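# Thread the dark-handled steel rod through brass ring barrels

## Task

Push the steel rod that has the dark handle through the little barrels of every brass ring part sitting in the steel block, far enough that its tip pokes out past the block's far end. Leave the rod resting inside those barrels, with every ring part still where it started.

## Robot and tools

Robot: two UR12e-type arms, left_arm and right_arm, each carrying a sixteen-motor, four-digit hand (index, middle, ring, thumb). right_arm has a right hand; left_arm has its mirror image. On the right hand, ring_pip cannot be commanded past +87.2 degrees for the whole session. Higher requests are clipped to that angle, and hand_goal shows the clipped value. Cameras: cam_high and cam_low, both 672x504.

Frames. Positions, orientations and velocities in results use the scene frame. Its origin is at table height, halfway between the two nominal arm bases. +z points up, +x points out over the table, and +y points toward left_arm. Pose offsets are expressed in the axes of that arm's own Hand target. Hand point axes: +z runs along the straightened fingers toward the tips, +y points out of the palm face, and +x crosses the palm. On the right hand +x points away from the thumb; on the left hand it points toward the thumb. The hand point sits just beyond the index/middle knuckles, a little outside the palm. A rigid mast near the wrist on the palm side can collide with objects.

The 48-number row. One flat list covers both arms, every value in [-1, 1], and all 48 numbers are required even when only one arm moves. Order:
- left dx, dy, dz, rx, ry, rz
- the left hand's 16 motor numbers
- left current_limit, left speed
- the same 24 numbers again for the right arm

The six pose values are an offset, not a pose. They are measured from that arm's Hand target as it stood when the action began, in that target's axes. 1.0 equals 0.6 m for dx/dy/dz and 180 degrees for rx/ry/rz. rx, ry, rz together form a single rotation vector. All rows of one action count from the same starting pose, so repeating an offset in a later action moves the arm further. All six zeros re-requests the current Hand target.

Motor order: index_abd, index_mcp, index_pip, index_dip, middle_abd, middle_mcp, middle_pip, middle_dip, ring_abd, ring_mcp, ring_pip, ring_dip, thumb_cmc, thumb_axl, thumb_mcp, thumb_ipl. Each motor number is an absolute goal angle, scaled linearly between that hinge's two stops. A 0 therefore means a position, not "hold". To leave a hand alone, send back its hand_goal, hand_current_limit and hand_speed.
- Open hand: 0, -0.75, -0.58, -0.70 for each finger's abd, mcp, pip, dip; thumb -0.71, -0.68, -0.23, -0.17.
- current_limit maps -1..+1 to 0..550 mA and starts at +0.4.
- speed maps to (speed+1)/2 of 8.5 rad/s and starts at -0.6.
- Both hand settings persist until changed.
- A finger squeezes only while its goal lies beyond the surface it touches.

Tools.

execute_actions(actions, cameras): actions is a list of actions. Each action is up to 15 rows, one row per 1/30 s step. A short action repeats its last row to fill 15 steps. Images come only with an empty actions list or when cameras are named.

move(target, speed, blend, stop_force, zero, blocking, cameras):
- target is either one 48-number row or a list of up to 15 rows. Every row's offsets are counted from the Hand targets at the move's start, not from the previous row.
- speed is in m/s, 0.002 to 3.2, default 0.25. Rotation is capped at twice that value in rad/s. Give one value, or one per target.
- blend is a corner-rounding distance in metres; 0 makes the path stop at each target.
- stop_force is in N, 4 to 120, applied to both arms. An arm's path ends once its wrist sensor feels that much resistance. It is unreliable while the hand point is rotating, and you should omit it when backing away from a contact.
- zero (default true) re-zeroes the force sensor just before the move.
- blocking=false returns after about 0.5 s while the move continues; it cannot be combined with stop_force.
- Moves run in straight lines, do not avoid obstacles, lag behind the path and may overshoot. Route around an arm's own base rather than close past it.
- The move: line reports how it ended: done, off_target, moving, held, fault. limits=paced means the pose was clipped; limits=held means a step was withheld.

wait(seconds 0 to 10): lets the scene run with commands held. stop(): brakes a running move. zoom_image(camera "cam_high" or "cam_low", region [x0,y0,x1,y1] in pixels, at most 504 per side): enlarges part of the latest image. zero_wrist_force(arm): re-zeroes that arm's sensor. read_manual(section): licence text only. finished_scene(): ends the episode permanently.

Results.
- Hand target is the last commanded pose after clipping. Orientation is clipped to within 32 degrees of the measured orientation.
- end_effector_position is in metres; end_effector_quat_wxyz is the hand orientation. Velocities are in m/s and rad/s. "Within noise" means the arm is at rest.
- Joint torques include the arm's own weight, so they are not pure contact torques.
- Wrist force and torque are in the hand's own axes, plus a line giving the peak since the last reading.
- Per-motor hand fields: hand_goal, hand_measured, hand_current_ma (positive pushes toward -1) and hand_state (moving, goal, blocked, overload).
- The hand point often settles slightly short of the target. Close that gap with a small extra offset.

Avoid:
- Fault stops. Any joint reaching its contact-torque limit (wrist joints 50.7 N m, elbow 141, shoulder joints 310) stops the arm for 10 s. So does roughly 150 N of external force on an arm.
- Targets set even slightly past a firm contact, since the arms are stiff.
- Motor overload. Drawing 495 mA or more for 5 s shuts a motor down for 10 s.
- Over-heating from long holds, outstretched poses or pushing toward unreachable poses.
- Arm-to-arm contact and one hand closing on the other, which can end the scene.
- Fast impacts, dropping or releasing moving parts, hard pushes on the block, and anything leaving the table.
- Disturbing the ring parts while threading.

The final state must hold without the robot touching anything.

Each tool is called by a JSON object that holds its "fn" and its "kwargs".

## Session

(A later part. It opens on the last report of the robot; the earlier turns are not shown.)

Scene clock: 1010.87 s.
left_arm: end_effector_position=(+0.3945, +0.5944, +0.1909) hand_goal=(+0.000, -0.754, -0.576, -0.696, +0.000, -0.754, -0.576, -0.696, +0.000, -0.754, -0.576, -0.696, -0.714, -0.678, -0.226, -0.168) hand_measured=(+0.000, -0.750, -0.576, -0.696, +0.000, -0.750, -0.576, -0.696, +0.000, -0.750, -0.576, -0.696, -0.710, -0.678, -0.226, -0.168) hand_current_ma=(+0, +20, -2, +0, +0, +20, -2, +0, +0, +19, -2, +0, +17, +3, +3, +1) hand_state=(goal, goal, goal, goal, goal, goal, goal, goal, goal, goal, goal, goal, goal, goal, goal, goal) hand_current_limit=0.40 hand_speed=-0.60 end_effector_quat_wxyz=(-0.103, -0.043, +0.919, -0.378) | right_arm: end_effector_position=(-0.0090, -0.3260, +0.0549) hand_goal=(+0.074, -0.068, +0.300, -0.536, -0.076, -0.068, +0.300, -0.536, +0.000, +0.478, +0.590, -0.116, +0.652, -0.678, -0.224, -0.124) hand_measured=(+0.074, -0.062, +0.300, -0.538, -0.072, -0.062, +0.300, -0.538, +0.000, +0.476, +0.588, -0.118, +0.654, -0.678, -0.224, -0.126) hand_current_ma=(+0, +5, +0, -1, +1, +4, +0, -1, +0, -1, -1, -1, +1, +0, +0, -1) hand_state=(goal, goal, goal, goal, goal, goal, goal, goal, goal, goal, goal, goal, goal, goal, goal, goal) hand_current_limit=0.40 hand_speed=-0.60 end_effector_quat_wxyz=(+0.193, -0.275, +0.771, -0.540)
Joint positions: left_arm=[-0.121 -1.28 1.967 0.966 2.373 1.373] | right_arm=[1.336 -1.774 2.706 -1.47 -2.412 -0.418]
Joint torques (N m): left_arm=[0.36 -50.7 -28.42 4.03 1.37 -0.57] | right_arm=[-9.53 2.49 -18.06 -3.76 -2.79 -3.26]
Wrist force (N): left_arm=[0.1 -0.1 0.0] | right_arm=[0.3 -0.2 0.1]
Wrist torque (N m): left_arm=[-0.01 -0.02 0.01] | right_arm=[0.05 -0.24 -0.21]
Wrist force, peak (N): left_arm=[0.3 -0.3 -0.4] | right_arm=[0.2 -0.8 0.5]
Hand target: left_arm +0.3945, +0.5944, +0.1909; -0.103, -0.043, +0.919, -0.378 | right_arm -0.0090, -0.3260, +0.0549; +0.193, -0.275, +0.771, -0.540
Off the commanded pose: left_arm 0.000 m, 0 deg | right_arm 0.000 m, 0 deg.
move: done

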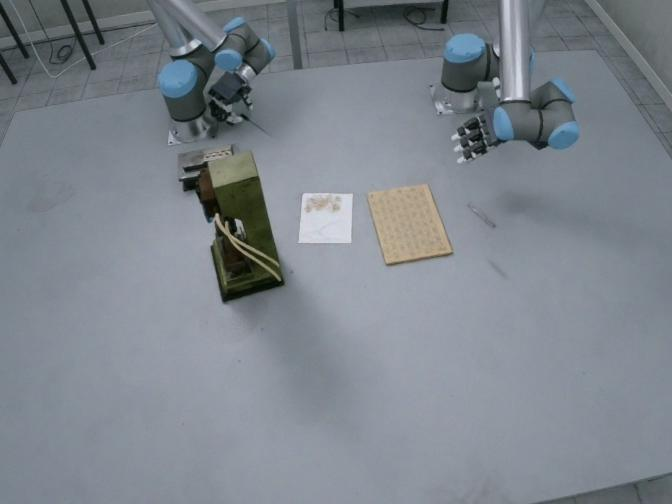

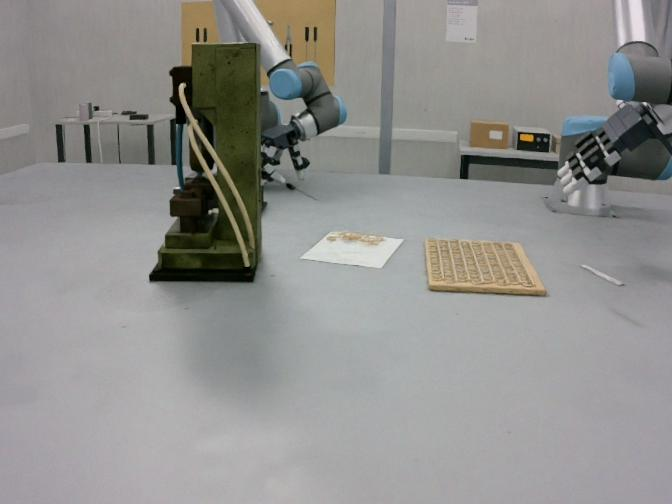

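{"fn": "move", "kwargs": {"target": [0,0,0,0,0,0,0,-0.754,-0.576,-0.696,0,-0.754,-0.576,-0.696,0,-0.754,-0.576,-0.696,-0.714,-0.678,-0.226,-0.168,0.4,-0.6,-0.0036,0.037,0.0201,0,0,0,0.075,-0.0685,0.2993,-0.5362,-0.075,-0.0685,0.2993,-0.5362,0,0.479,0.591,-0.116,0.653,-0.678,-0.2247,-0.1243,0.4,-0.6], "speed": 0.015, "stop_force": 4, "cameras": ["cam_high", "cam_low"]}}

{"fn": "zoom_image", "kwargs": {"camera": "cam_high", "region": [215, 85, 275, 145]}}

{"fn": "zoom_image", "kwargs": {"camera": "cam_low", "region": [262, 130, 332, 210]}}

Scene clock: 1034.23 s.
left_arm: end_effector_position=(+0.3945, +0.5944, +0.1909) hand_goal=(+0.000, -0.754, -0.576, -0.696, +0.000, -0.754, -0.576, -0.696, +0.000, -0.754, -0.576, -0.696, -0.714, -0.678, -0.226, -0.168) hand_measured=(+0.000, -0.750, -0.576, -0.696, +0.000, -0.750, -0.576, -0.696, +0.000, -0.750, -0.576, -0.696, -0.710, -0.678, -0.226, -0.168) hand_current_ma=(+0, +20, -2, +0, +0, +20, -2, +0, +0, +19, -2, +0, +17, +3, +3, +1) hand_state=(goal, goal, goal, goal, goal, goal, goal, goal, goal, goal, goal, goal, goal, goal, goal, goal) hand_current_limit=0.40 hand_speed=-0.60 end_effector_quat_wxyz=(-0.103, -0.043, +0.919, -0.378) | right_arm: end_effector_position=(-0.0056, -0.3274, +0.0335) hand_goal=(+0.074, -0.068, +0.300, -0.536, -0.076, -0.068, +0.300, -0.536, +0.000, +0.478, +0.590, -0.116, +0.652, -0.678, -0.224, -0.124) hand_measured=(+0.076, -0.066, +0.304, -0.530, -0.074, -0.066, +0.304, -0.532, +0.000, +0.476, +0.588, -0.118, +0.654, -0.678, -0.224, -0.126) hand_current_ma=(+1, +1, +3, +4, +1, +1, +3, +2, +0, -1, -1, -1, +1, +0, +0, -1) hand_state=(goal, goal, goal, goal, goal, goal, goal, goal, goal, goal, goal, goal, goal, goal, goal, goal) hand_current_limit=0.40 hand_speed=-0.60 end_effector_quat_wxyz=(+0.193, -0.275, +0.771, -0.540)
Joint positions: left_arm=[-0.121 -1.28 1.967 0.966 2.373 1.373] | right_arm=[1.323 -1.71 2.732 -1.567 -2.424 -0.428]
Joint torques (N m): left_arm=[-0.93 -50.74 -27.8 4.22 1.12 -0.14] | right_arm=[11.36 -26.44 -27.12 1.51 0.73 3.98]
Wrist force (N): left_arm=[0.2 0.1 -0.4] | right_arm=[0.3 -0.5 0.1]
Wrist torque (N m): left_arm=[0.04 -0.04 0.02] | right_arm=[0.03 -0.24 -0.25]
Wrist force, peak (N): left_arm=[0.5 0.1 -0.2] | right_arm=[0.7 -7.2 1.2]
Hand target: left_arm +0.3945, +0.5944, +0.1909; -0.103, -0.043, +0.919, -0.378 | right_arm -0.0056, -0.3274, +0.0335; +0.193, -0.275, +0.771, -0.540 (not the last commanded pose)
Off the commanded pose: left_arm 0.000 m, 0 deg | right_arm 0.004 m, 0 deg.
move: contact (right_arm)

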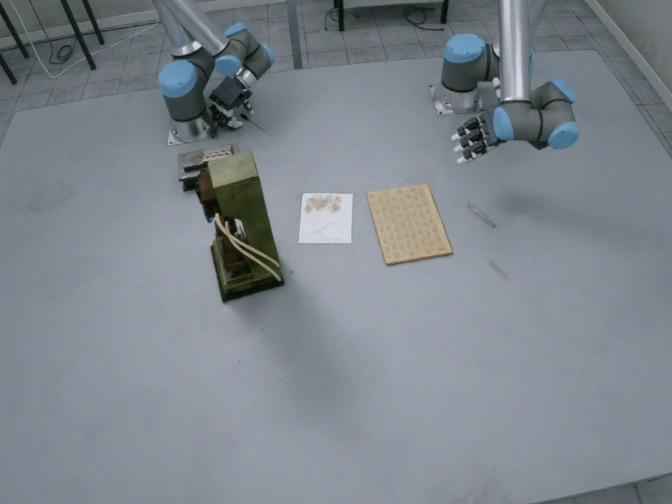

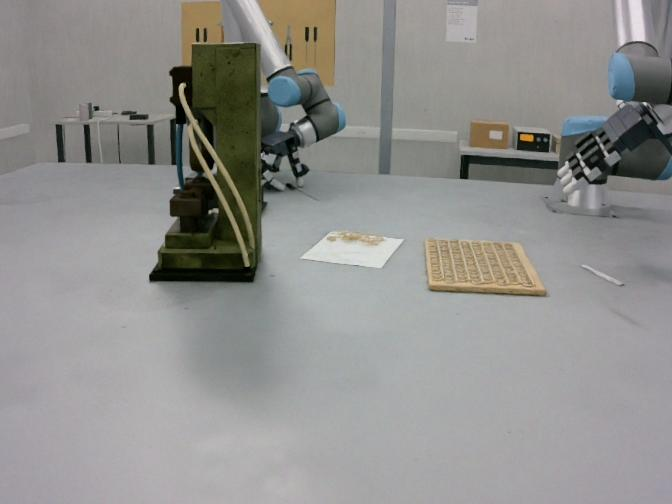

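Scaled by 8.400.

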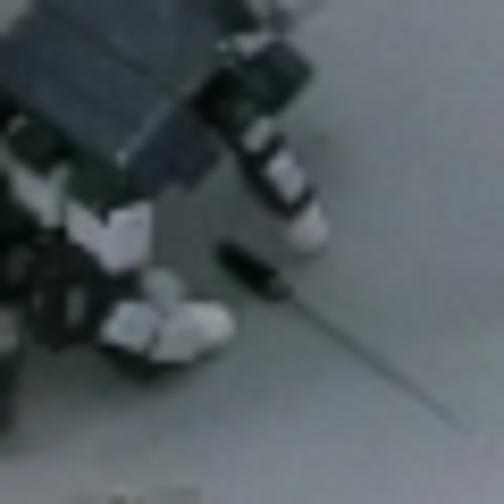

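Scaled by 6.300.

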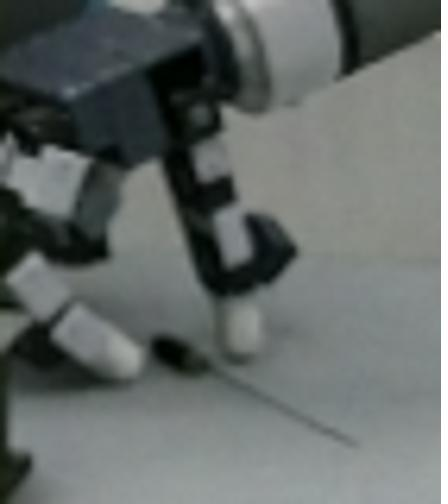

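{"fn": "move", "kwargs": {"target": [0,0,0,0,0,0,0,-0.754,-0.576,-0.696,0,-0.754,-0.576,-0.696,0,-0.754,-0.576,-0.696,-0.714,-0.678,-0.226,-0.168,0.4,-0.6,0.0,-0.0016,-0.0006,0,0,0,0.075,-0.0685,0.2993,-0.5362,-0.075,-0.0685,0.2993,-0.5362,0,0.479,0.591,-0.116,0.653,-0.678,-0.2247,-0.1243,0.4,-0.9], "speed": 0.02}}

{"fn": "move", "kwargs": {"target": [0,0,0,0,0,0,0,-0.754,-0.576,-0.696,0,-0.754,-0.576,-0.696,0,-0.754,-0.576,-0.696,-0.714,-0.678,-0.226,-0.168,0.4,-0.6,0,0,0,0,0,0,0.075,0.274,-0.0657,-0.4783,-0.075,0.274,-0.0657,-0.4783,0,0.479,0.591,-0.116,0.653,-0.678,0.0,-0.146,0.4,-0.9], "speed": 0.02, "cameras": ["cam_high", "cam_low"]}}

{"fn": "zoom_image", "kwargs": {"camera": "cam_high", "region": [215, 85, 275, 145]}}

{"fn": "zoom_image", "kwargs": {"camera": "cam_low", "region": [262, 130, 332, 210]}}

Scene clock: 1070.50 s.
left_arm: end_effector_position=(+0.3945, +0.5944, +0.1909) hand_goal=(+0.000, -0.754, -0.576, -0.696, +0.000, -0.754, -0.576, -0.696, +0.000, -0.754, -0.576, -0.696, -0.714, -0.678, -0.226, -0.168) hand_measured=(+0.000, -0.750, -0.576, -0.696, +0.000, -0.750, -0.576, -0.696, +0.000, -0.750, -0.576, -0.696, -0.710, -0.678, -0.226, -0.168) hand_current_ma=(+0, +20, -2, +0, +0, +20, -2, +0, +0, +19, -2, +0, +17, +3, +3, +1) hand_state=(goal, goal, goal, goal, goal, goal, goal, goal, goal, goal, goal, goal, goal, goal, goal, goal) hand_current_limit=0.40 hand_speed=-0.60 end_effector_quat_wxyz=(-0.103, -0.043, +0.919, -0.378) | right_arm: end_effector_position=(-0.0056, -0.3274, +0.0345) hand_goal=(+0.074, -0.068, +0.300, -0.536, -0.076, -0.068, +0.300, -0.536, +0.000, +0.478, +0.590, -0.116, +0.652, -0.678, -0.224, -0.124) hand_measured=(+0.076, -0.066, +0.302, -0.534, -0.074, -0.066, +0.302, -0.534, +0.000, +0.476, +0.588, -0.118, +0.654, -0.678, -0.224, -0.126) hand_current_ma=(+1, +1, +0, +1, +1, +1, +1, +1, +0, -1, -1, -1, +1, +0, +0, -1) hand_state=(goal, goal, goal, goal, goal, goal, goal, goal, goal, goal, goal, goal, goal, goal, goal, goal) hand_current_limit=0.40 hand_speed=-0.90 end_effector_quat_wxyz=(+0.193, -0.275, +0.771, -0.540)
Joint positions: left_arm=[-0.121 -1.28 1.967 0.966 2.373 1.373] | right_arm=[1.323 -1.714 2.731 -1.562 -2.424 -0.428]
Joint torques (N m): left_arm=[1.61 -51.98 -29.28 4.65 1.03 -0.02] | right_arm=[12.69 -23.67 -27.19 1.44 0.65 3.75]
Wrist force (N): left_arm=[0.0 0.0 -0.1] | right_arm=[0.4 -0.2 0.6]
Wrist torque (N m): left_arm=[0.00 -0.01 0.01] | right_arm=[0.02 -0.26 -0.26]
Wrist force, peak (N): left_arm=[0.5 0.1 0.0] | right_arm=[0.7 -1.1 0.3]
Hand target: left_arm +0.3945, +0.5944, +0.1909; -0.103, -0.043, +0.919, -0.378 | right_arm -0.0056, -0.3274, +0.0346; +0.193, -0.275, +0.771, -0.540
Off the commanded pose: left_arm 0.000 m, 0 deg | right_arm 0.000 m, 0 deg.
move: done

Scene clock: 1071.80 s.
left_arm: end_effector_position=(+0.3945, +0.5944, +0.1909) hand_goal=(+0.000, -0.754, -0.576, -0.696, +0.000, -0.754, -0.576, -0.696, +0.000, -0.754, -0.576, -0.696, -0.714, -0.678, -0.226, -0.168) hand_measured=(+0.000, -0.750, -0.576, -0.696, +0.000, -0.750, -0.576, -0.696, +0.000, -0.750, -0.576, -0.696, -0.710, -0.678, -0.226, -0.168) hand_current_ma=(+0, +20, -2, +0, +0, +20, -2, +0, +0, +19, -2, +0, +17, +3, +3, +1) hand_state=(goal, goal, goal, goal, goal, goal, goal, goal, goal, goal, goal, goal, goal, goal, goal, goal) hand_current_limit=0.40 hand_speed=-0.60 end_effector_quat_wxyz=(-0.103, -0.043, +0.919, -0.378) | right_arm: end_effector_position=(-0.0056, -0.3274, +0.0346) hand_goal=(+0.074, +0.274, -0.066, -0.478, -0.076, +0.274, -0.066, -0.478, +0.000, +0.478, +0.590, -0.116, +0.652, -0.678, +0.000, -0.146) hand_measured=(+0.076, +0.270, -0.062, -0.478, -0.074, +0.270, -0.062, -0.480, +0.000, +0.476, +0.588, -0.118, +0.654, -0.678, -0.106, -0.172) hand_current_ma=(+1, -2, +3, +0, +1, -2, +3, -1, +0, -1, -1, -1, +1, +0, -385, -59) hand_state=(goal, goal, goal, goal, goal, goal, goal, goal, goal, goal, goal, goal, goal, goal, blocked, blocked) hand_current_limit=0.40 hand_speed=-0.90 end_effector_quat_wxyz=(+0.193, -0.275, +0.771, -0.540)
Joint positions: left_arm=[-0.121 -1.28 1.967 0.966 2.373 1.373] | right_arm=[1.323 -1.714 2.731 -1.562 -2.424 -0.428]
Joint torques (N m): left_arm=[1.97 -52.15 -29.62 4.17 0.94 -0.72] | right_arm=[12.15 -22.07 -22.15 1.86 0.67 3.45]
Wrist force (N): left_arm=[0.2 0.0 -0.4] | right_arm=[0.2 -5.6 -3.7]
Wrist torque (N m): left_arm=[0.04 -0.03 0.02] | right_arm=[-0.53 -0.26 -0.23]
Wrist force, peak (N): left_arm=[0.5 -0.2 0.2] | right_arm=[0.2 -5.9 -3.9]
Hand target: left_arm +0.3945, +0.5944, +0.1909; -0.103, -0.043, +0.919, -0.378 | right_arm -0.0056, -0.3274, +0.0346; +0.193, -0.275, +0.771, -0.540
Off the commanded pose: left_arm 0.000 m, 0 deg | right_arm 0.000 m, 0 deg.
move: done

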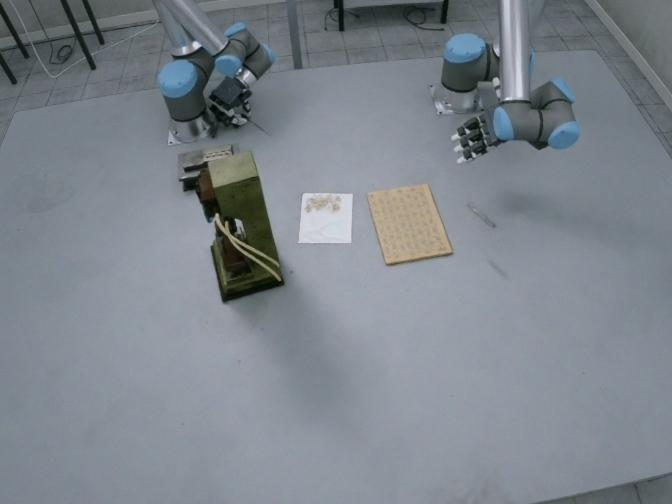

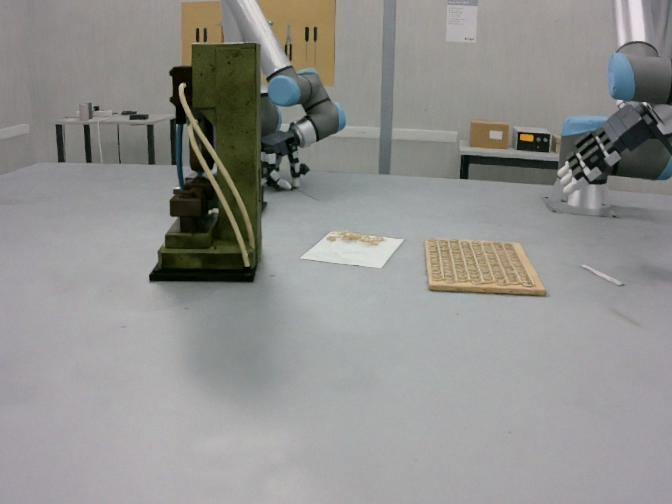

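Scaled by 8.400.

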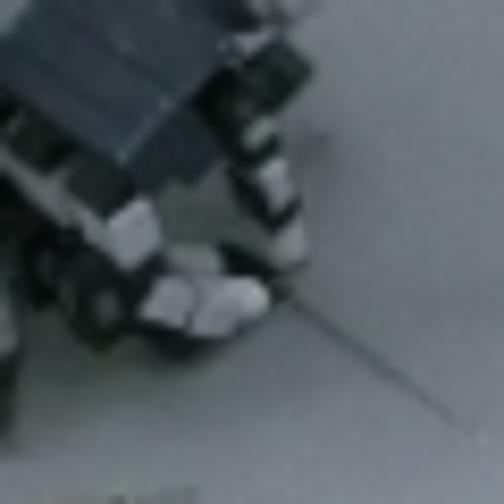

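Scaled by 6.300.

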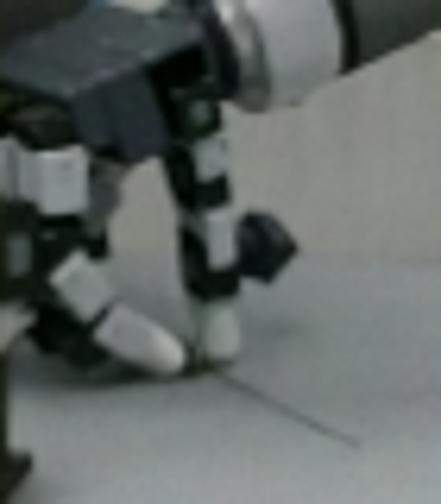

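{"fn": "move", "kwargs": {"target": [0,0,0,0,0,0,0,-0.754,-0.576,-0.696,0,-0.754,-0.576,-0.696,0,-0.754,-0.576,-0.696,-0.714,-0.678,-0.226,-0.168,0.4,-0.6,0,0,0,0,0,0,0.075,0.274,-0.0657,-0.4783,-0.075,0.274,-0.0657,-0.4783,0,0.479,0.591,-0.116,0.653,-0.678,0.0,-0.146,0.7,-0.9], "speed": 0.02}}

{"fn": "move", "kwargs": {"target": [0,0,0,0,0,0,0,-0.754,-0.576,-0.696,0,-0.754,-0.576,-0.696,0,-0.754,-0.576,-0.696,-0.714,-0.678,-0.226,-0.168,0.4,-0.6,0,-0.0313,-0.0114,0,0,0,0.075,0.274,-0.0657,-0.4783,-0.075,0.274,-0.0657,-0.4783,0,0.479,0.591,-0.116,0.653,-0.678,0.0,-0.146,0.7,-0.9], "speed": 0.03, "cameras": ["cam_high", "cam_low"]}}

{"fn": "zoom_image", "kwargs": {"camera": "cam_high", "region": [215, 85, 285, 145]}}

{"fn": "zoom_image", "kwargs": {"camera": "cam_low", "region": [262, 130, 332, 210]}}

Scene clock: 1089.47 s.
left_arm: end_effector_position=(+0.3945, +0.5944, +0.1909) hand_goal=(+0.000, -0.754, -0.576, -0.696, +0.000, -0.754, -0.576, -0.696, +0.000, -0.754, -0.576, -0.696, -0.714, -0.678, -0.226, -0.168) hand_measured=(+0.000, -0.750, -0.576, -0.696, +0.000, -0.750, -0.576, -0.696, +0.000, -0.750, -0.576, -0.696, -0.710, -0.678, -0.226, -0.168) hand_current_ma=(+0, +20, -2, +0, +0, +20, -2, +0, +0, +19, -2, +0, +17, +3, +3, +1) hand_state=(goal, goal, goal, goal, goal, goal, goal, goal, goal, goal, goal, goal, goal, goal, goal, goal) hand_current_limit=0.40 hand_speed=-0.60 end_effector_quat_wxyz=(-0.103, -0.043, +0.919, -0.378) | right_arm: end_effector_position=(-0.0056, -0.3274, +0.0346) hand_goal=(+0.074, +0.274, -0.066, -0.478, -0.076, +0.274, -0.066, -0.478, +0.000, +0.478, +0.590, -0.116, +0.652, -0.678, +0.000, -0.146) hand_measured=(+0.076, +0.270, -0.062, -0.478, -0.074, +0.270, -0.062, -0.480, +0.000, +0.476, +0.588, -0.118, +0.654, -0.678, -0.104, -0.174) hand_current_ma=(+1, -2, +3, +0, +1, -2, +3, -1, +0, -1, -1, -1, +1, +0, -434, -68) hand_state=(goal, goal, goal, goal, goal, goal, goal, goal, goal, goal, goal, goal, goal, goal, blocked, blocked) hand_current_limit=0.70 hand_speed=-0.90 end_effector_quat_wxyz=(+0.193, -0.275, +0.771, -0.540)
Joint positions: left_arm=[-0.121 -1.28 1.967 0.966 2.373 1.373] | right_arm=[1.323 -1.714 2.731 -1.562 -2.424 -0.428]
Joint torques (N m): left_arm=[0.6 -49.7 -28.35 4.29 1.06 0.02] | right_arm=[10.47 -9.75 -13.93 1.66 0.44 1.86]
Wrist force (N): left_arm=[0.3 0.0 0.0] | right_arm=[0.2 -5.3 -4.3]
Wrist torque (N m): left_arm=[0.01 -0.04 0.03] | right_arm=[-0.47 -0.24 -0.23]
Wrist force, peak (N): left_arm=[0.5 0.3 -0.3] | right_arm=[0.1 -6.0 -3.8]
Hand target: left_arm +0.3945, +0.5944, +0.1909; -0.103, -0.043, +0.919, -0.378 | right_arm -0.0056, -0.3274, +0.0346; +0.193, -0.275, +0.771, -0.540
Off the commanded pose: left_arm 0.000 m, 0 deg | right_arm 0.000 m, 0 deg.
move: done

Scene clock: 1090.67 s.
left_arm: end_effector_position=(+0.3945, +0.5944, +0.1909) hand_goal=(+0.000, -0.754, -0.576, -0.696, +0.000, -0.754, -0.576, -0.696, +0.000, -0.754, -0.576, -0.696, -0.714, -0.678, -0.226, -0.168) hand_measured=(+0.000, -0.750, -0.576, -0.696, +0.000, -0.750, -0.576, -0.696, +0.000, -0.750, -0.576, -0.696, -0.710, -0.678, -0.226, -0.168) hand_current_ma=(+0, +20, -2, +0, +0, +20, -2, +0, +0, +19, -2, +0, +17, +3, +3, +1) hand_state=(goal, goal, goal, goal, goal, goal, goal, goal, goal, goal, goal, goal, goal, goal, goal, goal) hand_current_limit=0.40 hand_speed=-0.60 end_effector_quat_wxyz=(-0.103, -0.043, +0.919, -0.378) | right_arm: end_effector_position=(-0.0056, -0.3274, +0.0545) hand_goal=(+0.074, +0.274, -0.066, -0.478, -0.076, +0.274, -0.066, -0.478, +0.000, +0.478, +0.590, -0.116, +0.652, -0.678, +0.000, -0.146) hand_measured=(+0.076, +0.256, -0.074, -0.482, -0.074, +0.260, -0.074, -0.480, +0.000, +0.476, +0.588, -0.118, +0.652, -0.678, -0.052, -0.174) hand_current_ma=(+0, -25, -8, -2, +1, -17, -7, -1, +0, -1, -1, -1, +0, +0, -154, -68) hand_state=(goal, goal, goal, goal, goal, goal, goal, goal, goal, goal, goal, goal, goal, goal, blocked, blocked) hand_current_limit=0.70 hand_speed=-0.90 end_effector_quat_wxyz=(+0.193, -0.275, +0.771, -0.541)
Joint positions: left_arm=[-0.121 -1.28 1.967 0.966 2.373 1.373] | right_arm=[1.323 -1.78 2.713 -1.478 -2.423 -0.428]
Joint torques (N m): left_arm=[-0.15 -48.96 -28.22 3.84 1.22 0.16] | right_arm=[10.43 -20.99 -30.83 1.64 0.68 2.27]
Wrist force (N): left_arm=[0.2 -0.1 -0.1] | right_arm=[0.3 0.0 0.1]
Wrist torque (N m): left_arm=[0.00 -0.03 0.02] | right_arm=[0.10 -0.25 -0.27]
Wrist force, peak (N): left_arm=[0.4 0.0 0.3] | right_arm=[0.2 -5.8 -4.1]
Hand target: left_arm +0.3945, +0.5944, +0.1909; -0.103, -0.043, +0.919, -0.378 | right_arm -0.0056, -0.3274, +0.0546; +0.193, -0.275, +0.771, -0.540
Off the commanded pose: left_arm 0.000 m, 0 deg | right_arm 0.000 m, 0 deg.
move: done

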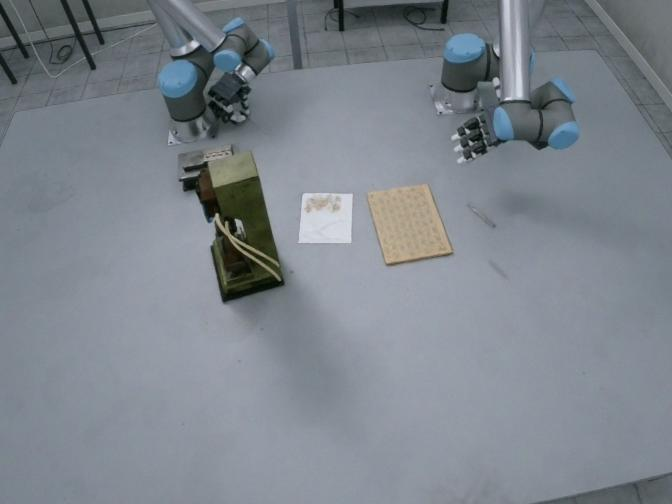

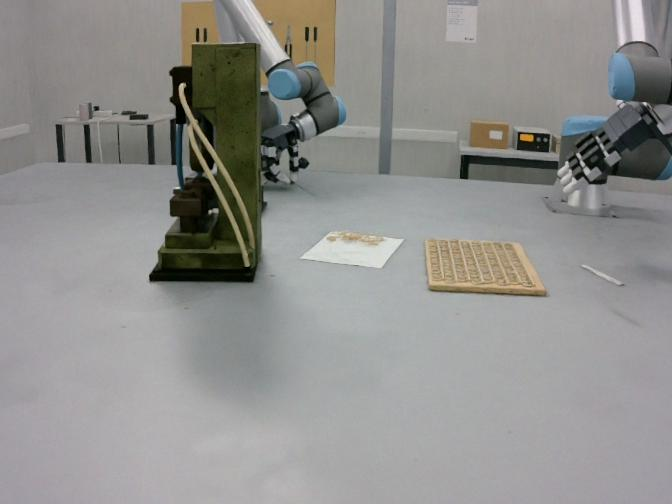

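Scaled by 7.200.

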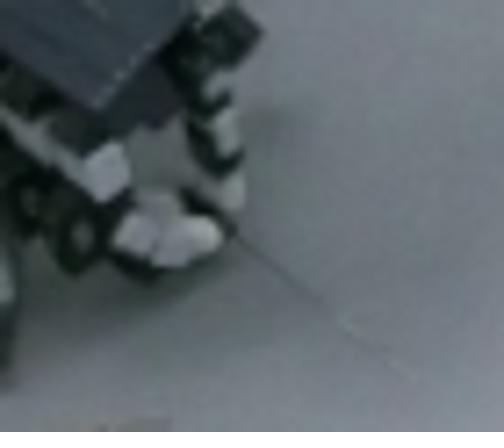

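Scaled by 6.300.

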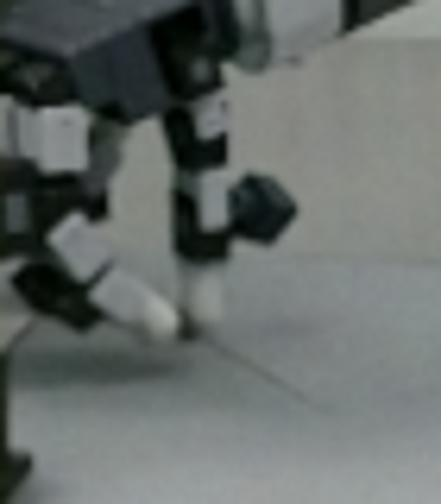

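{"fn": "zoom_image", "kwargs": {"camera": "cam_low", "region": [285, 172, 330, 207]}}

{"fn": "zoom_image", "kwargs": {"camera": "cam_high", "region": [240, 110, 285, 145]}}

Scaled by 11.200.

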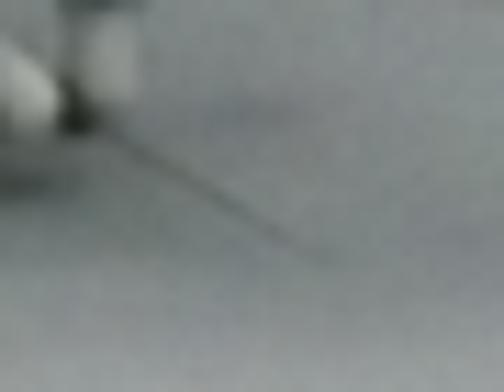

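Scaled by 11.200.

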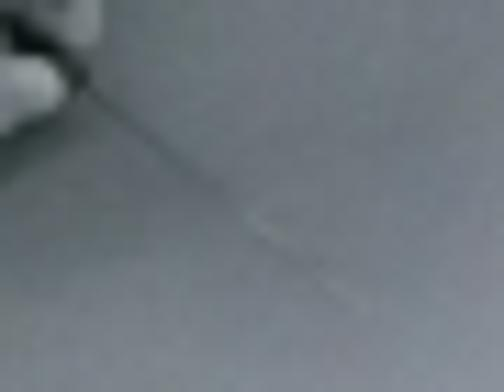

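{"fn": "move", "kwargs": {"target": [[0,0,0,0,0,0,0,-0.754,-0.576,-0.696,0,-0.754,-0.576,-0.696,0,-0.754,-0.576,-0.696,-0.714,-0.678,-0.226,-0.168,0.4,-0.6,0,-0.2279,-0.0829,0,0,0,0.075,0.274,-0.0657,-0.4783,-0.075,0.274,-0.0657,-0.4783,0,0.479,0.591,-0.116,0.653,-0.678,0.0,-0.146,0.7,-0.9],[0,0,0,0,0,0,0,-0.754,-0.576,-0.696,0,-0.754,-0.576,-0.696,0,-0.754,-0.576,-0.696,-0.714,-0.678,-0.226,-0.168,0.4,-0.6,-0.4677,-0.228,-0.2286,0,0.6588,0.2398,0.075,0.274,-0.0657,-0.4783,-0.075,0.274,-0.0657,-0.4783,0,0.479,0.591,-0.116,0.653,-0.678,0.0,-0.146,0.7,-0.9]], "speed": 0.18, "blend": 0.03, "cameras": ["cam_high", "cam_low"]}}

{"fn": "zoom_image", "kwargs": {"camera": "cam_high", "region": [200, 80, 300, 180]}}

{"fn": "zoom_image", "kwargs": {"camera": "cam_low", "region": [250, 60, 360, 200]}}

Scene clock: 1178.37 s.
left_arm: end_effector_position=(+0.3945, +0.5944, +0.1909) hand_goal=(+0.000, -0.754, -0.576, -0.696, +0.000, -0.754, -0.576, -0.696, +0.000, -0.754, -0.576, -0.696, -0.714, -0.678, -0.226, -0.168) hand_measured=(+0.000, -0.750, -0.576, -0.696, +0.000, -0.750, -0.576, -0.696, +0.000, -0.750, -0.576, -0.696, -0.710, -0.678, -0.226, -0.168) hand_current_ma=(+0, +20, -2, +0, +0, +20, -2, +0, +0, +19, -2, +0, +17, +3, +3, +1) hand_state=(goal, goal, goal, goal, goal, goal, goal, goal, goal, goal, goal, goal, goal, goal, goal, goal) hand_current_limit=0.40 hand_speed=-0.60 end_effector_quat_wxyz=(-0.103, -0.043, +0.919, -0.378) | right_arm: end_effector_position=(+0.1595, -0.0861, +0.2300) hand_goal=(+0.074, +0.274, -0.066, -0.478, -0.076, +0.274, -0.066, -0.478, +0.000, +0.478, +0.590, -0.116, +0.652, -0.678, +0.000, -0.146) hand_measured=(+0.076, +0.256, -0.074, -0.482, -0.074, +0.260, -0.074, -0.480, +0.000, +0.476, +0.588, -0.118, +0.652, -0.678, -0.052, -0.174) hand_current_ma=(+0, -25, -8, -2, +1, -17, -7, -1, +0, -1, -1, -1, +0, +0, -154, -68) hand_state=(goal, goal, goal, goal, goal, goal, goal, goal, goal, goal, goal, goal, goal, goal, blocked, blocked) hand_current_limit=0.70 hand_speed=-0.90 end_effector_quat_wxyz=(-0.394, +0.564, +0.595, -0.416)
Joint positions: left_arm=[-0.121 -1.28 1.967 0.966 2.373 1.373] | right_arm=[0.526 -1.511 2.037 -0.916 -1.126 0.175]
Joint torques (N m): left_arm=[-0.42 -50.57 -27.69 4.61 1.18 -0.41] | right_arm=[-10.77 -59.37 -27.84 -2.71 1.88 3.98]
Wrist force (N): left_arm=[0.4 -0.1 -0.2] | right_arm=[0.6 0.1 0.4]
Wrist torque (N m): left_arm=[0.00 -0.06 0.04] | right_arm=[0.13 -0.27 -0.51]
Wrist force, peak (N): left_arm=[0.5 0.2 -0.3] | right_arm=[0.6 -1.1 0.2]
Hand target: left_arm +0.3945, +0.5944, +0.1909; -0.103, -0.043, +0.919, -0.378 | right_arm +0.1595, -0.0861, +0.2300; -0.394, +0.564, +0.595, -0.416
Off the commanded pose: left_arm 0.000 m, 0 deg | right_arm 0.000 m, 0 deg.
move: done

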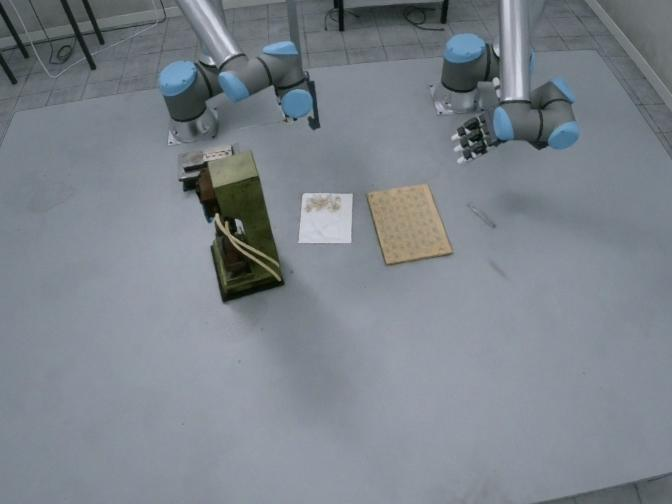

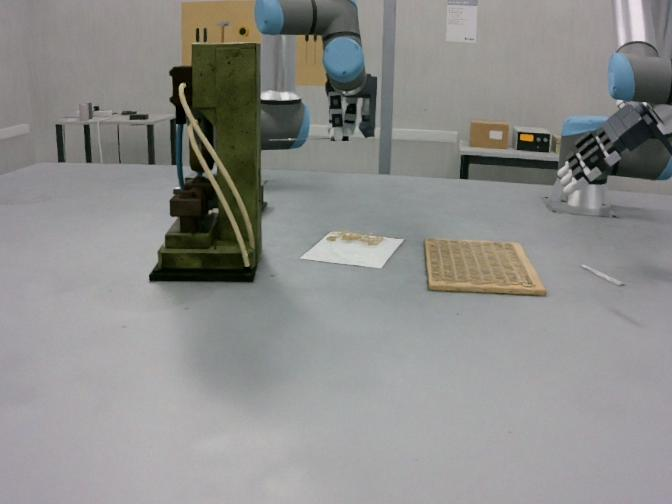

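Scaled by 5.040.

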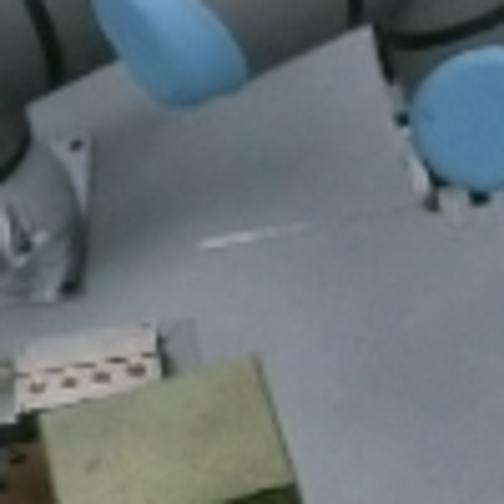

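Scaled by 3.600.

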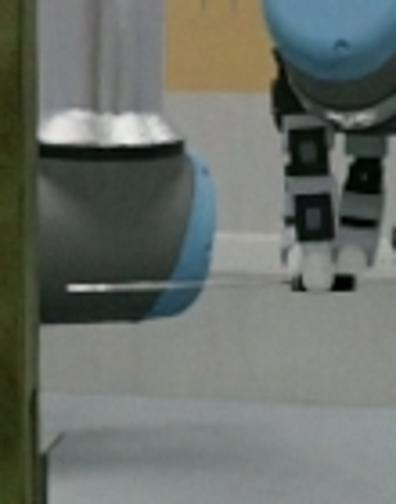

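{"fn": "zoom_image", "kwargs": {"camera": "cam_low", "region": [545, 140, 645, 205]}}

{"fn": "zoom_image", "kwargs": {"camera": "cam_low", "region": [258, 125, 348, 195]}}

{"fn": "zoom_image", "kwargs": {"camera": "cam_high", "region": [230, 105, 310, 140]}}

{"fn": "zoom_image", "kwargs": {"camera": "cam_high", "region": [430, 110, 510, 170]}}

Scaled by 5.040.

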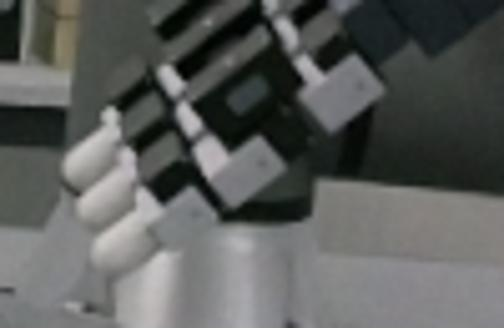

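Scaled by 5.600.

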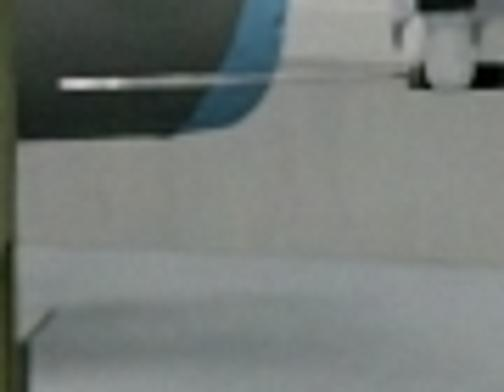

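Scaled by 6.300.

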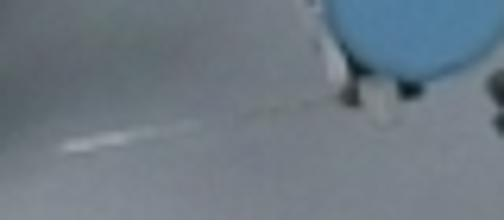

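Scaled by 6.300.

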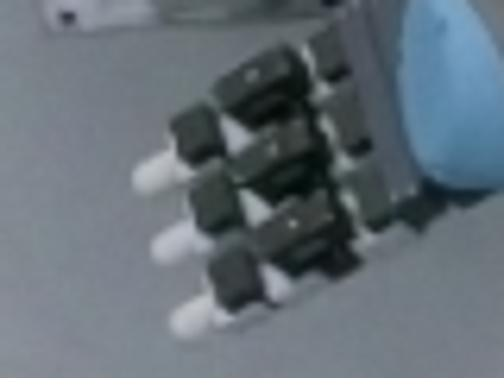

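{"fn": "move", "kwargs": {"target": [0,0,0,0,0,0,0,-0.754,-0.576,-0.696,0,-0.754,-0.576,-0.696,0,-0.754,-0.576,-0.696,-0.714,-0.678,-0.226,-0.168,0.4,-0.6,-0.0361,0.1291,0.0597,0.0007,-0.0044,0.012,0.075,0.274,-0.0657,-0.4783,-0.075,0.274,-0.0657,-0.4783,0,0.479,0.591,-0.116,0.653,-0.678,0.0,-0.146,0.7,-0.9], "speed": 0.06, "cameras": ["cam_high", "cam_low"]}}

{"fn": "zoom_image", "kwargs": {"camera": "cam_high", "region": [195, 125, 295, 175]}}

{"fn": "zoom_image", "kwargs": {"camera": "cam_low", "region": [258, 145, 348, 210]}}

Scene clock: 1262.80 s.
left_arm: end_effector_position=(+0.3945, +0.5944, +0.1909) hand_goal=(+0.000, -0.754, -0.576, -0.696, +0.000, -0.754, -0.576, -0.696, +0.000, -0.754, -0.576, -0.696, -0.714, -0.678, -0.226, -0.168) hand_measured=(+0.000, -0.750, -0.576, -0.696, +0.000, -0.750, -0.576, -0.696, +0.000, -0.750, -0.576, -0.696, -0.710, -0.678, -0.226, -0.168) hand_current_ma=(+0, +20, -2, +0, +0, +20, -2, +0, +0, +19, -2, +0, +17, +3, +3, +1) hand_state=(goal, goal, goal, goal, goal, goal, goal, goal, goal, goal, goal, goal, goal, goal, goal, goal) hand_current_limit=0.40 hand_speed=-0.60 end_effector_quat_wxyz=(-0.103, -0.043, +0.919, -0.378) | right_arm: end_effector_position=(+0.1536, -0.1081, +0.1451) hand_goal=(+0.074, +0.274, -0.066, -0.478, -0.076, +0.274, -0.066, -0.478, +0.000, +0.478, +0.590, -0.116, +0.652, -0.678, +0.000, -0.146) hand_measured=(+0.076, +0.256, -0.074, -0.482, -0.074, +0.260, -0.074, -0.480, +0.000, +0.476, +0.588, -0.118, +0.652, -0.678, -0.052, -0.174) hand_current_ma=(+0, -25, -8, -2, +1, -17, -7, -1, +0, -1, -1, -1, +0, +0, -154, -68) hand_state=(goal, goal, goal, goal, goal, goal, goal, goal, goal, goal, goal, goal, goal, goal, blocked, blocked) hand_current_limit=0.70 hand_speed=-0.90 end_effector_quat_wxyz=(-0.383, +0.571, +0.586, -0.428)
Joint positions: left_arm=[-0.121 -1.28 1.967 0.966 2.373 1.373] | right_arm=[0.508 -1.441 2.142 -1.083 -1.156 0.203]
Joint torques (N m): left_arm=[1.16 -47.56 -27.95 3.94 0.87 -0.37] | right_arm=[-10.34 -34.98 -23.85 -2.55 -1.91 3.94]
Wrist force (N): left_arm=[0.2 -0.1 -0.1] | right_arm=[0.6 0.0 0.5]
Wrist torque (N m): left_arm=[0.00 -0.04 0.02] | right_arm=[0.14 -0.28 -0.52]
Wrist force, peak (N): left_arm=[0.4 -0.1 -0.5] | right_arm=[1.1 -0.1 0.1]
Hand target: left_arm +0.3945, +0.5944, +0.1909; -0.103, -0.043, +0.919, -0.378 | right_arm +0.1536, -0.1081, +0.1450; -0.383, +0.571, +0.586, -0.428
Off the commanded pose: left_arm 0.000 m, 0 deg | right_arm 0.000 m, 0 deg.
move: done

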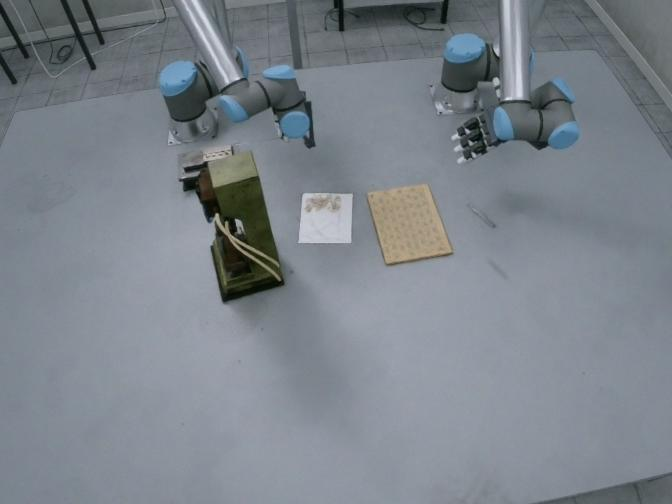

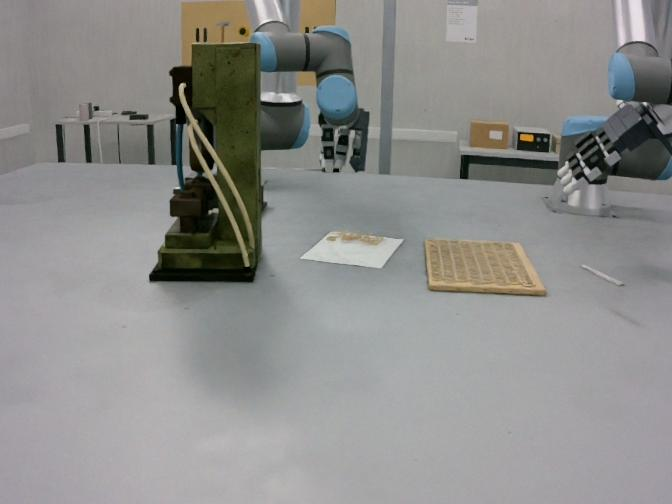

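Scaled by 5.040.

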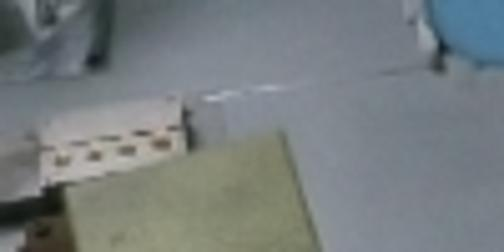

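Scaled by 5.600.

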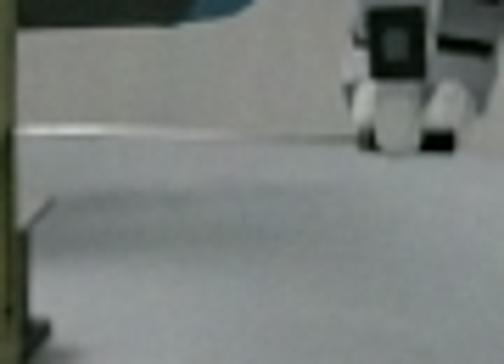

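{"fn": "zoom_image", "kwargs": {"camera": "cam_high", "region": [198, 135, 248, 165]}}

{"fn": "zoom_image", "kwargs": {"camera": "cam_low", "region": [256, 155, 296, 195]}}

Scaled by 10.080.

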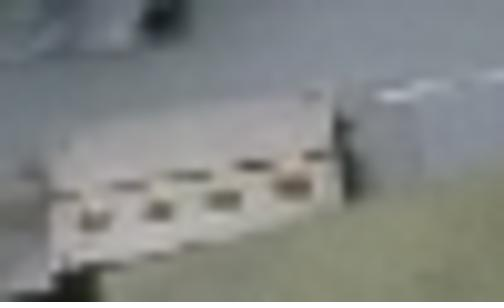

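Scaled by 12.600.

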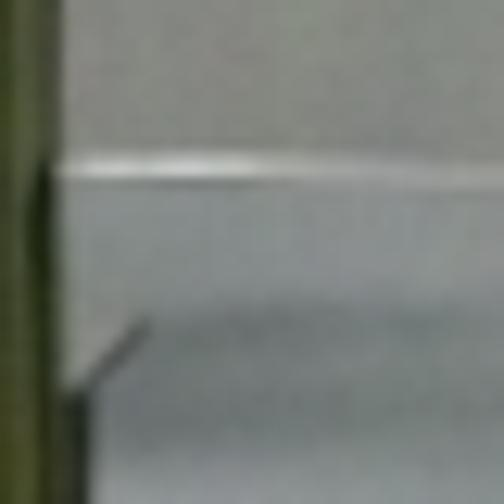

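{"fn": "move", "kwargs": {"target": [0,0,0,0,0,0,0,-0.754,-0.576,-0.696,0,-0.754,-0.576,-0.696,0,-0.754,-0.576,-0.696,-0.714,-0.678,-0.226,-0.168,0.4,-0.6,-0.0484,-0.0088,0.0298,0,0,0,0.075,0.274,-0.0657,-0.4783,-0.075,0.274,-0.0657,-0.4783,0,0.479,0.591,-0.116,0.653,-0.678,0.0,-0.146,0.7,-0.9], "speed": 0.04, "cameras": ["cam_high", "cam_low"]}}

{"fn": "zoom_image", "kwargs": {"camera": "cam_high", "region": [198, 130, 288, 165]}}

{"fn": "zoom_image", "kwargs": {"camera": "cam_high", "region": [205, 133, 245, 160]}}

{"fn": "zoom_image", "kwargs": {"camera": "cam_low", "region": [256, 145, 336, 195]}}

Scene clock: 1330.30 s.
left_arm: end_effector_position=(+0.3945, +0.5944, +0.1909) hand_goal=(+0.000, -0.754, -0.576, -0.696, +0.000, -0.754, -0.576, -0.696, +0.000, -0.754, -0.576, -0.696, -0.714, -0.678, -0.226, -0.168) hand_measured=(+0.000, -0.750, -0.576, -0.696, +0.000, -0.750, -0.576, -0.696, +0.000, -0.750, -0.576, -0.696, -0.710, -0.678, -0.226, -0.168) hand_current_ma=(+0, +20, -2, +0, +0, +20, -2, +0, +0, +19, -2, +0, +17, +3, +3, +1) hand_state=(goal, goal, goal, goal, goal, goal, goal, goal, goal, goal, goal, goal, goal, goal, goal, goal) hand_current_limit=0.40 hand_speed=-0.60 end_effector_quat_wxyz=(-0.103, -0.043, +0.919, -0.378) | right_arm: end_effector_position=(+0.1367, -0.1379, +0.1450) hand_goal=(+0.074, +0.274, -0.066, -0.478, -0.076, +0.274, -0.066, -0.478, +0.000, +0.478, +0.590, -0.116, +0.652, -0.678, +0.000, -0.146) hand_measured=(+0.076, +0.256, -0.074, -0.482, -0.074, +0.260, -0.074, -0.480, +0.000, +0.476, +0.588, -0.118, +0.652, -0.678, -0.052, -0.174) hand_current_ma=(+0, -25, -8, -2, +1, -17, -7, -1, +0, -1, -1, -1, +0, +0, -154, -68) hand_state=(goal, goal, goal, goal, goal, goal, goal, goal, goal, goal, goal, goal, goal, goal, blocked, blocked) hand_current_limit=0.70 hand_speed=-0.90 end_effector_quat_wxyz=(-0.383, +0.571, +0.586, -0.428)
Joint positions: left_arm=[-0.121 -1.28 1.967 0.966 2.373 1.373] | right_arm=[0.474 -1.493 2.202 -1.085 -1.187 0.19]
Joint torques (N m): left_arm=[3.4 -50.41 -27.64 4.35 0.91 -0.41] | right_arm=[-11.73 -54.67 -22.78 -0.22 -1.69 -3.41]
Wrist force (N): left_arm=[0.2 0.3 -0.2] | right_arm=[0.3 -0.2 0.6]
Wrist torque (N m): left_arm=[0.05 -0.04 0.01] | right_arm=[0.10 -0.26 -0.22]
Wrist force, peak (N): left_arm=[0.4 0.1 -0.3] | right_arm=[1.1 0.2 0.3]
Hand target: left_arm +0.3945, +0.5944, +0.1909; -0.103, -0.043, +0.919, -0.378 | right_arm +0.1366, -0.1381, +0.1450; -0.383, +0.571, +0.586, -0.428
Off the commanded pose: left_arm 0.000 m, 0 deg | right_arm 0.000 m, 0 deg.
move: done

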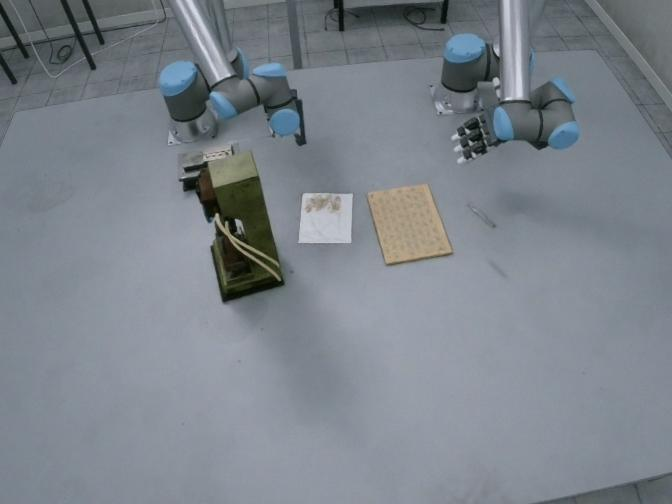

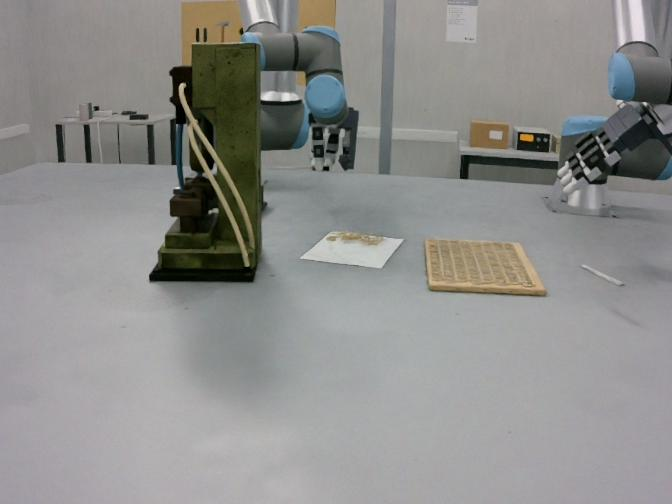

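Scaled by 5.600.

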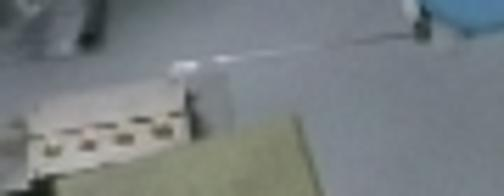

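Scaled by 12.600.

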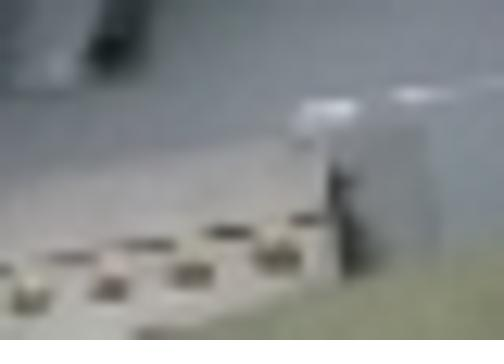

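Scaled by 6.300.

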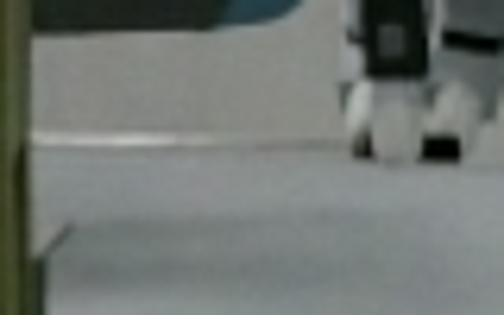

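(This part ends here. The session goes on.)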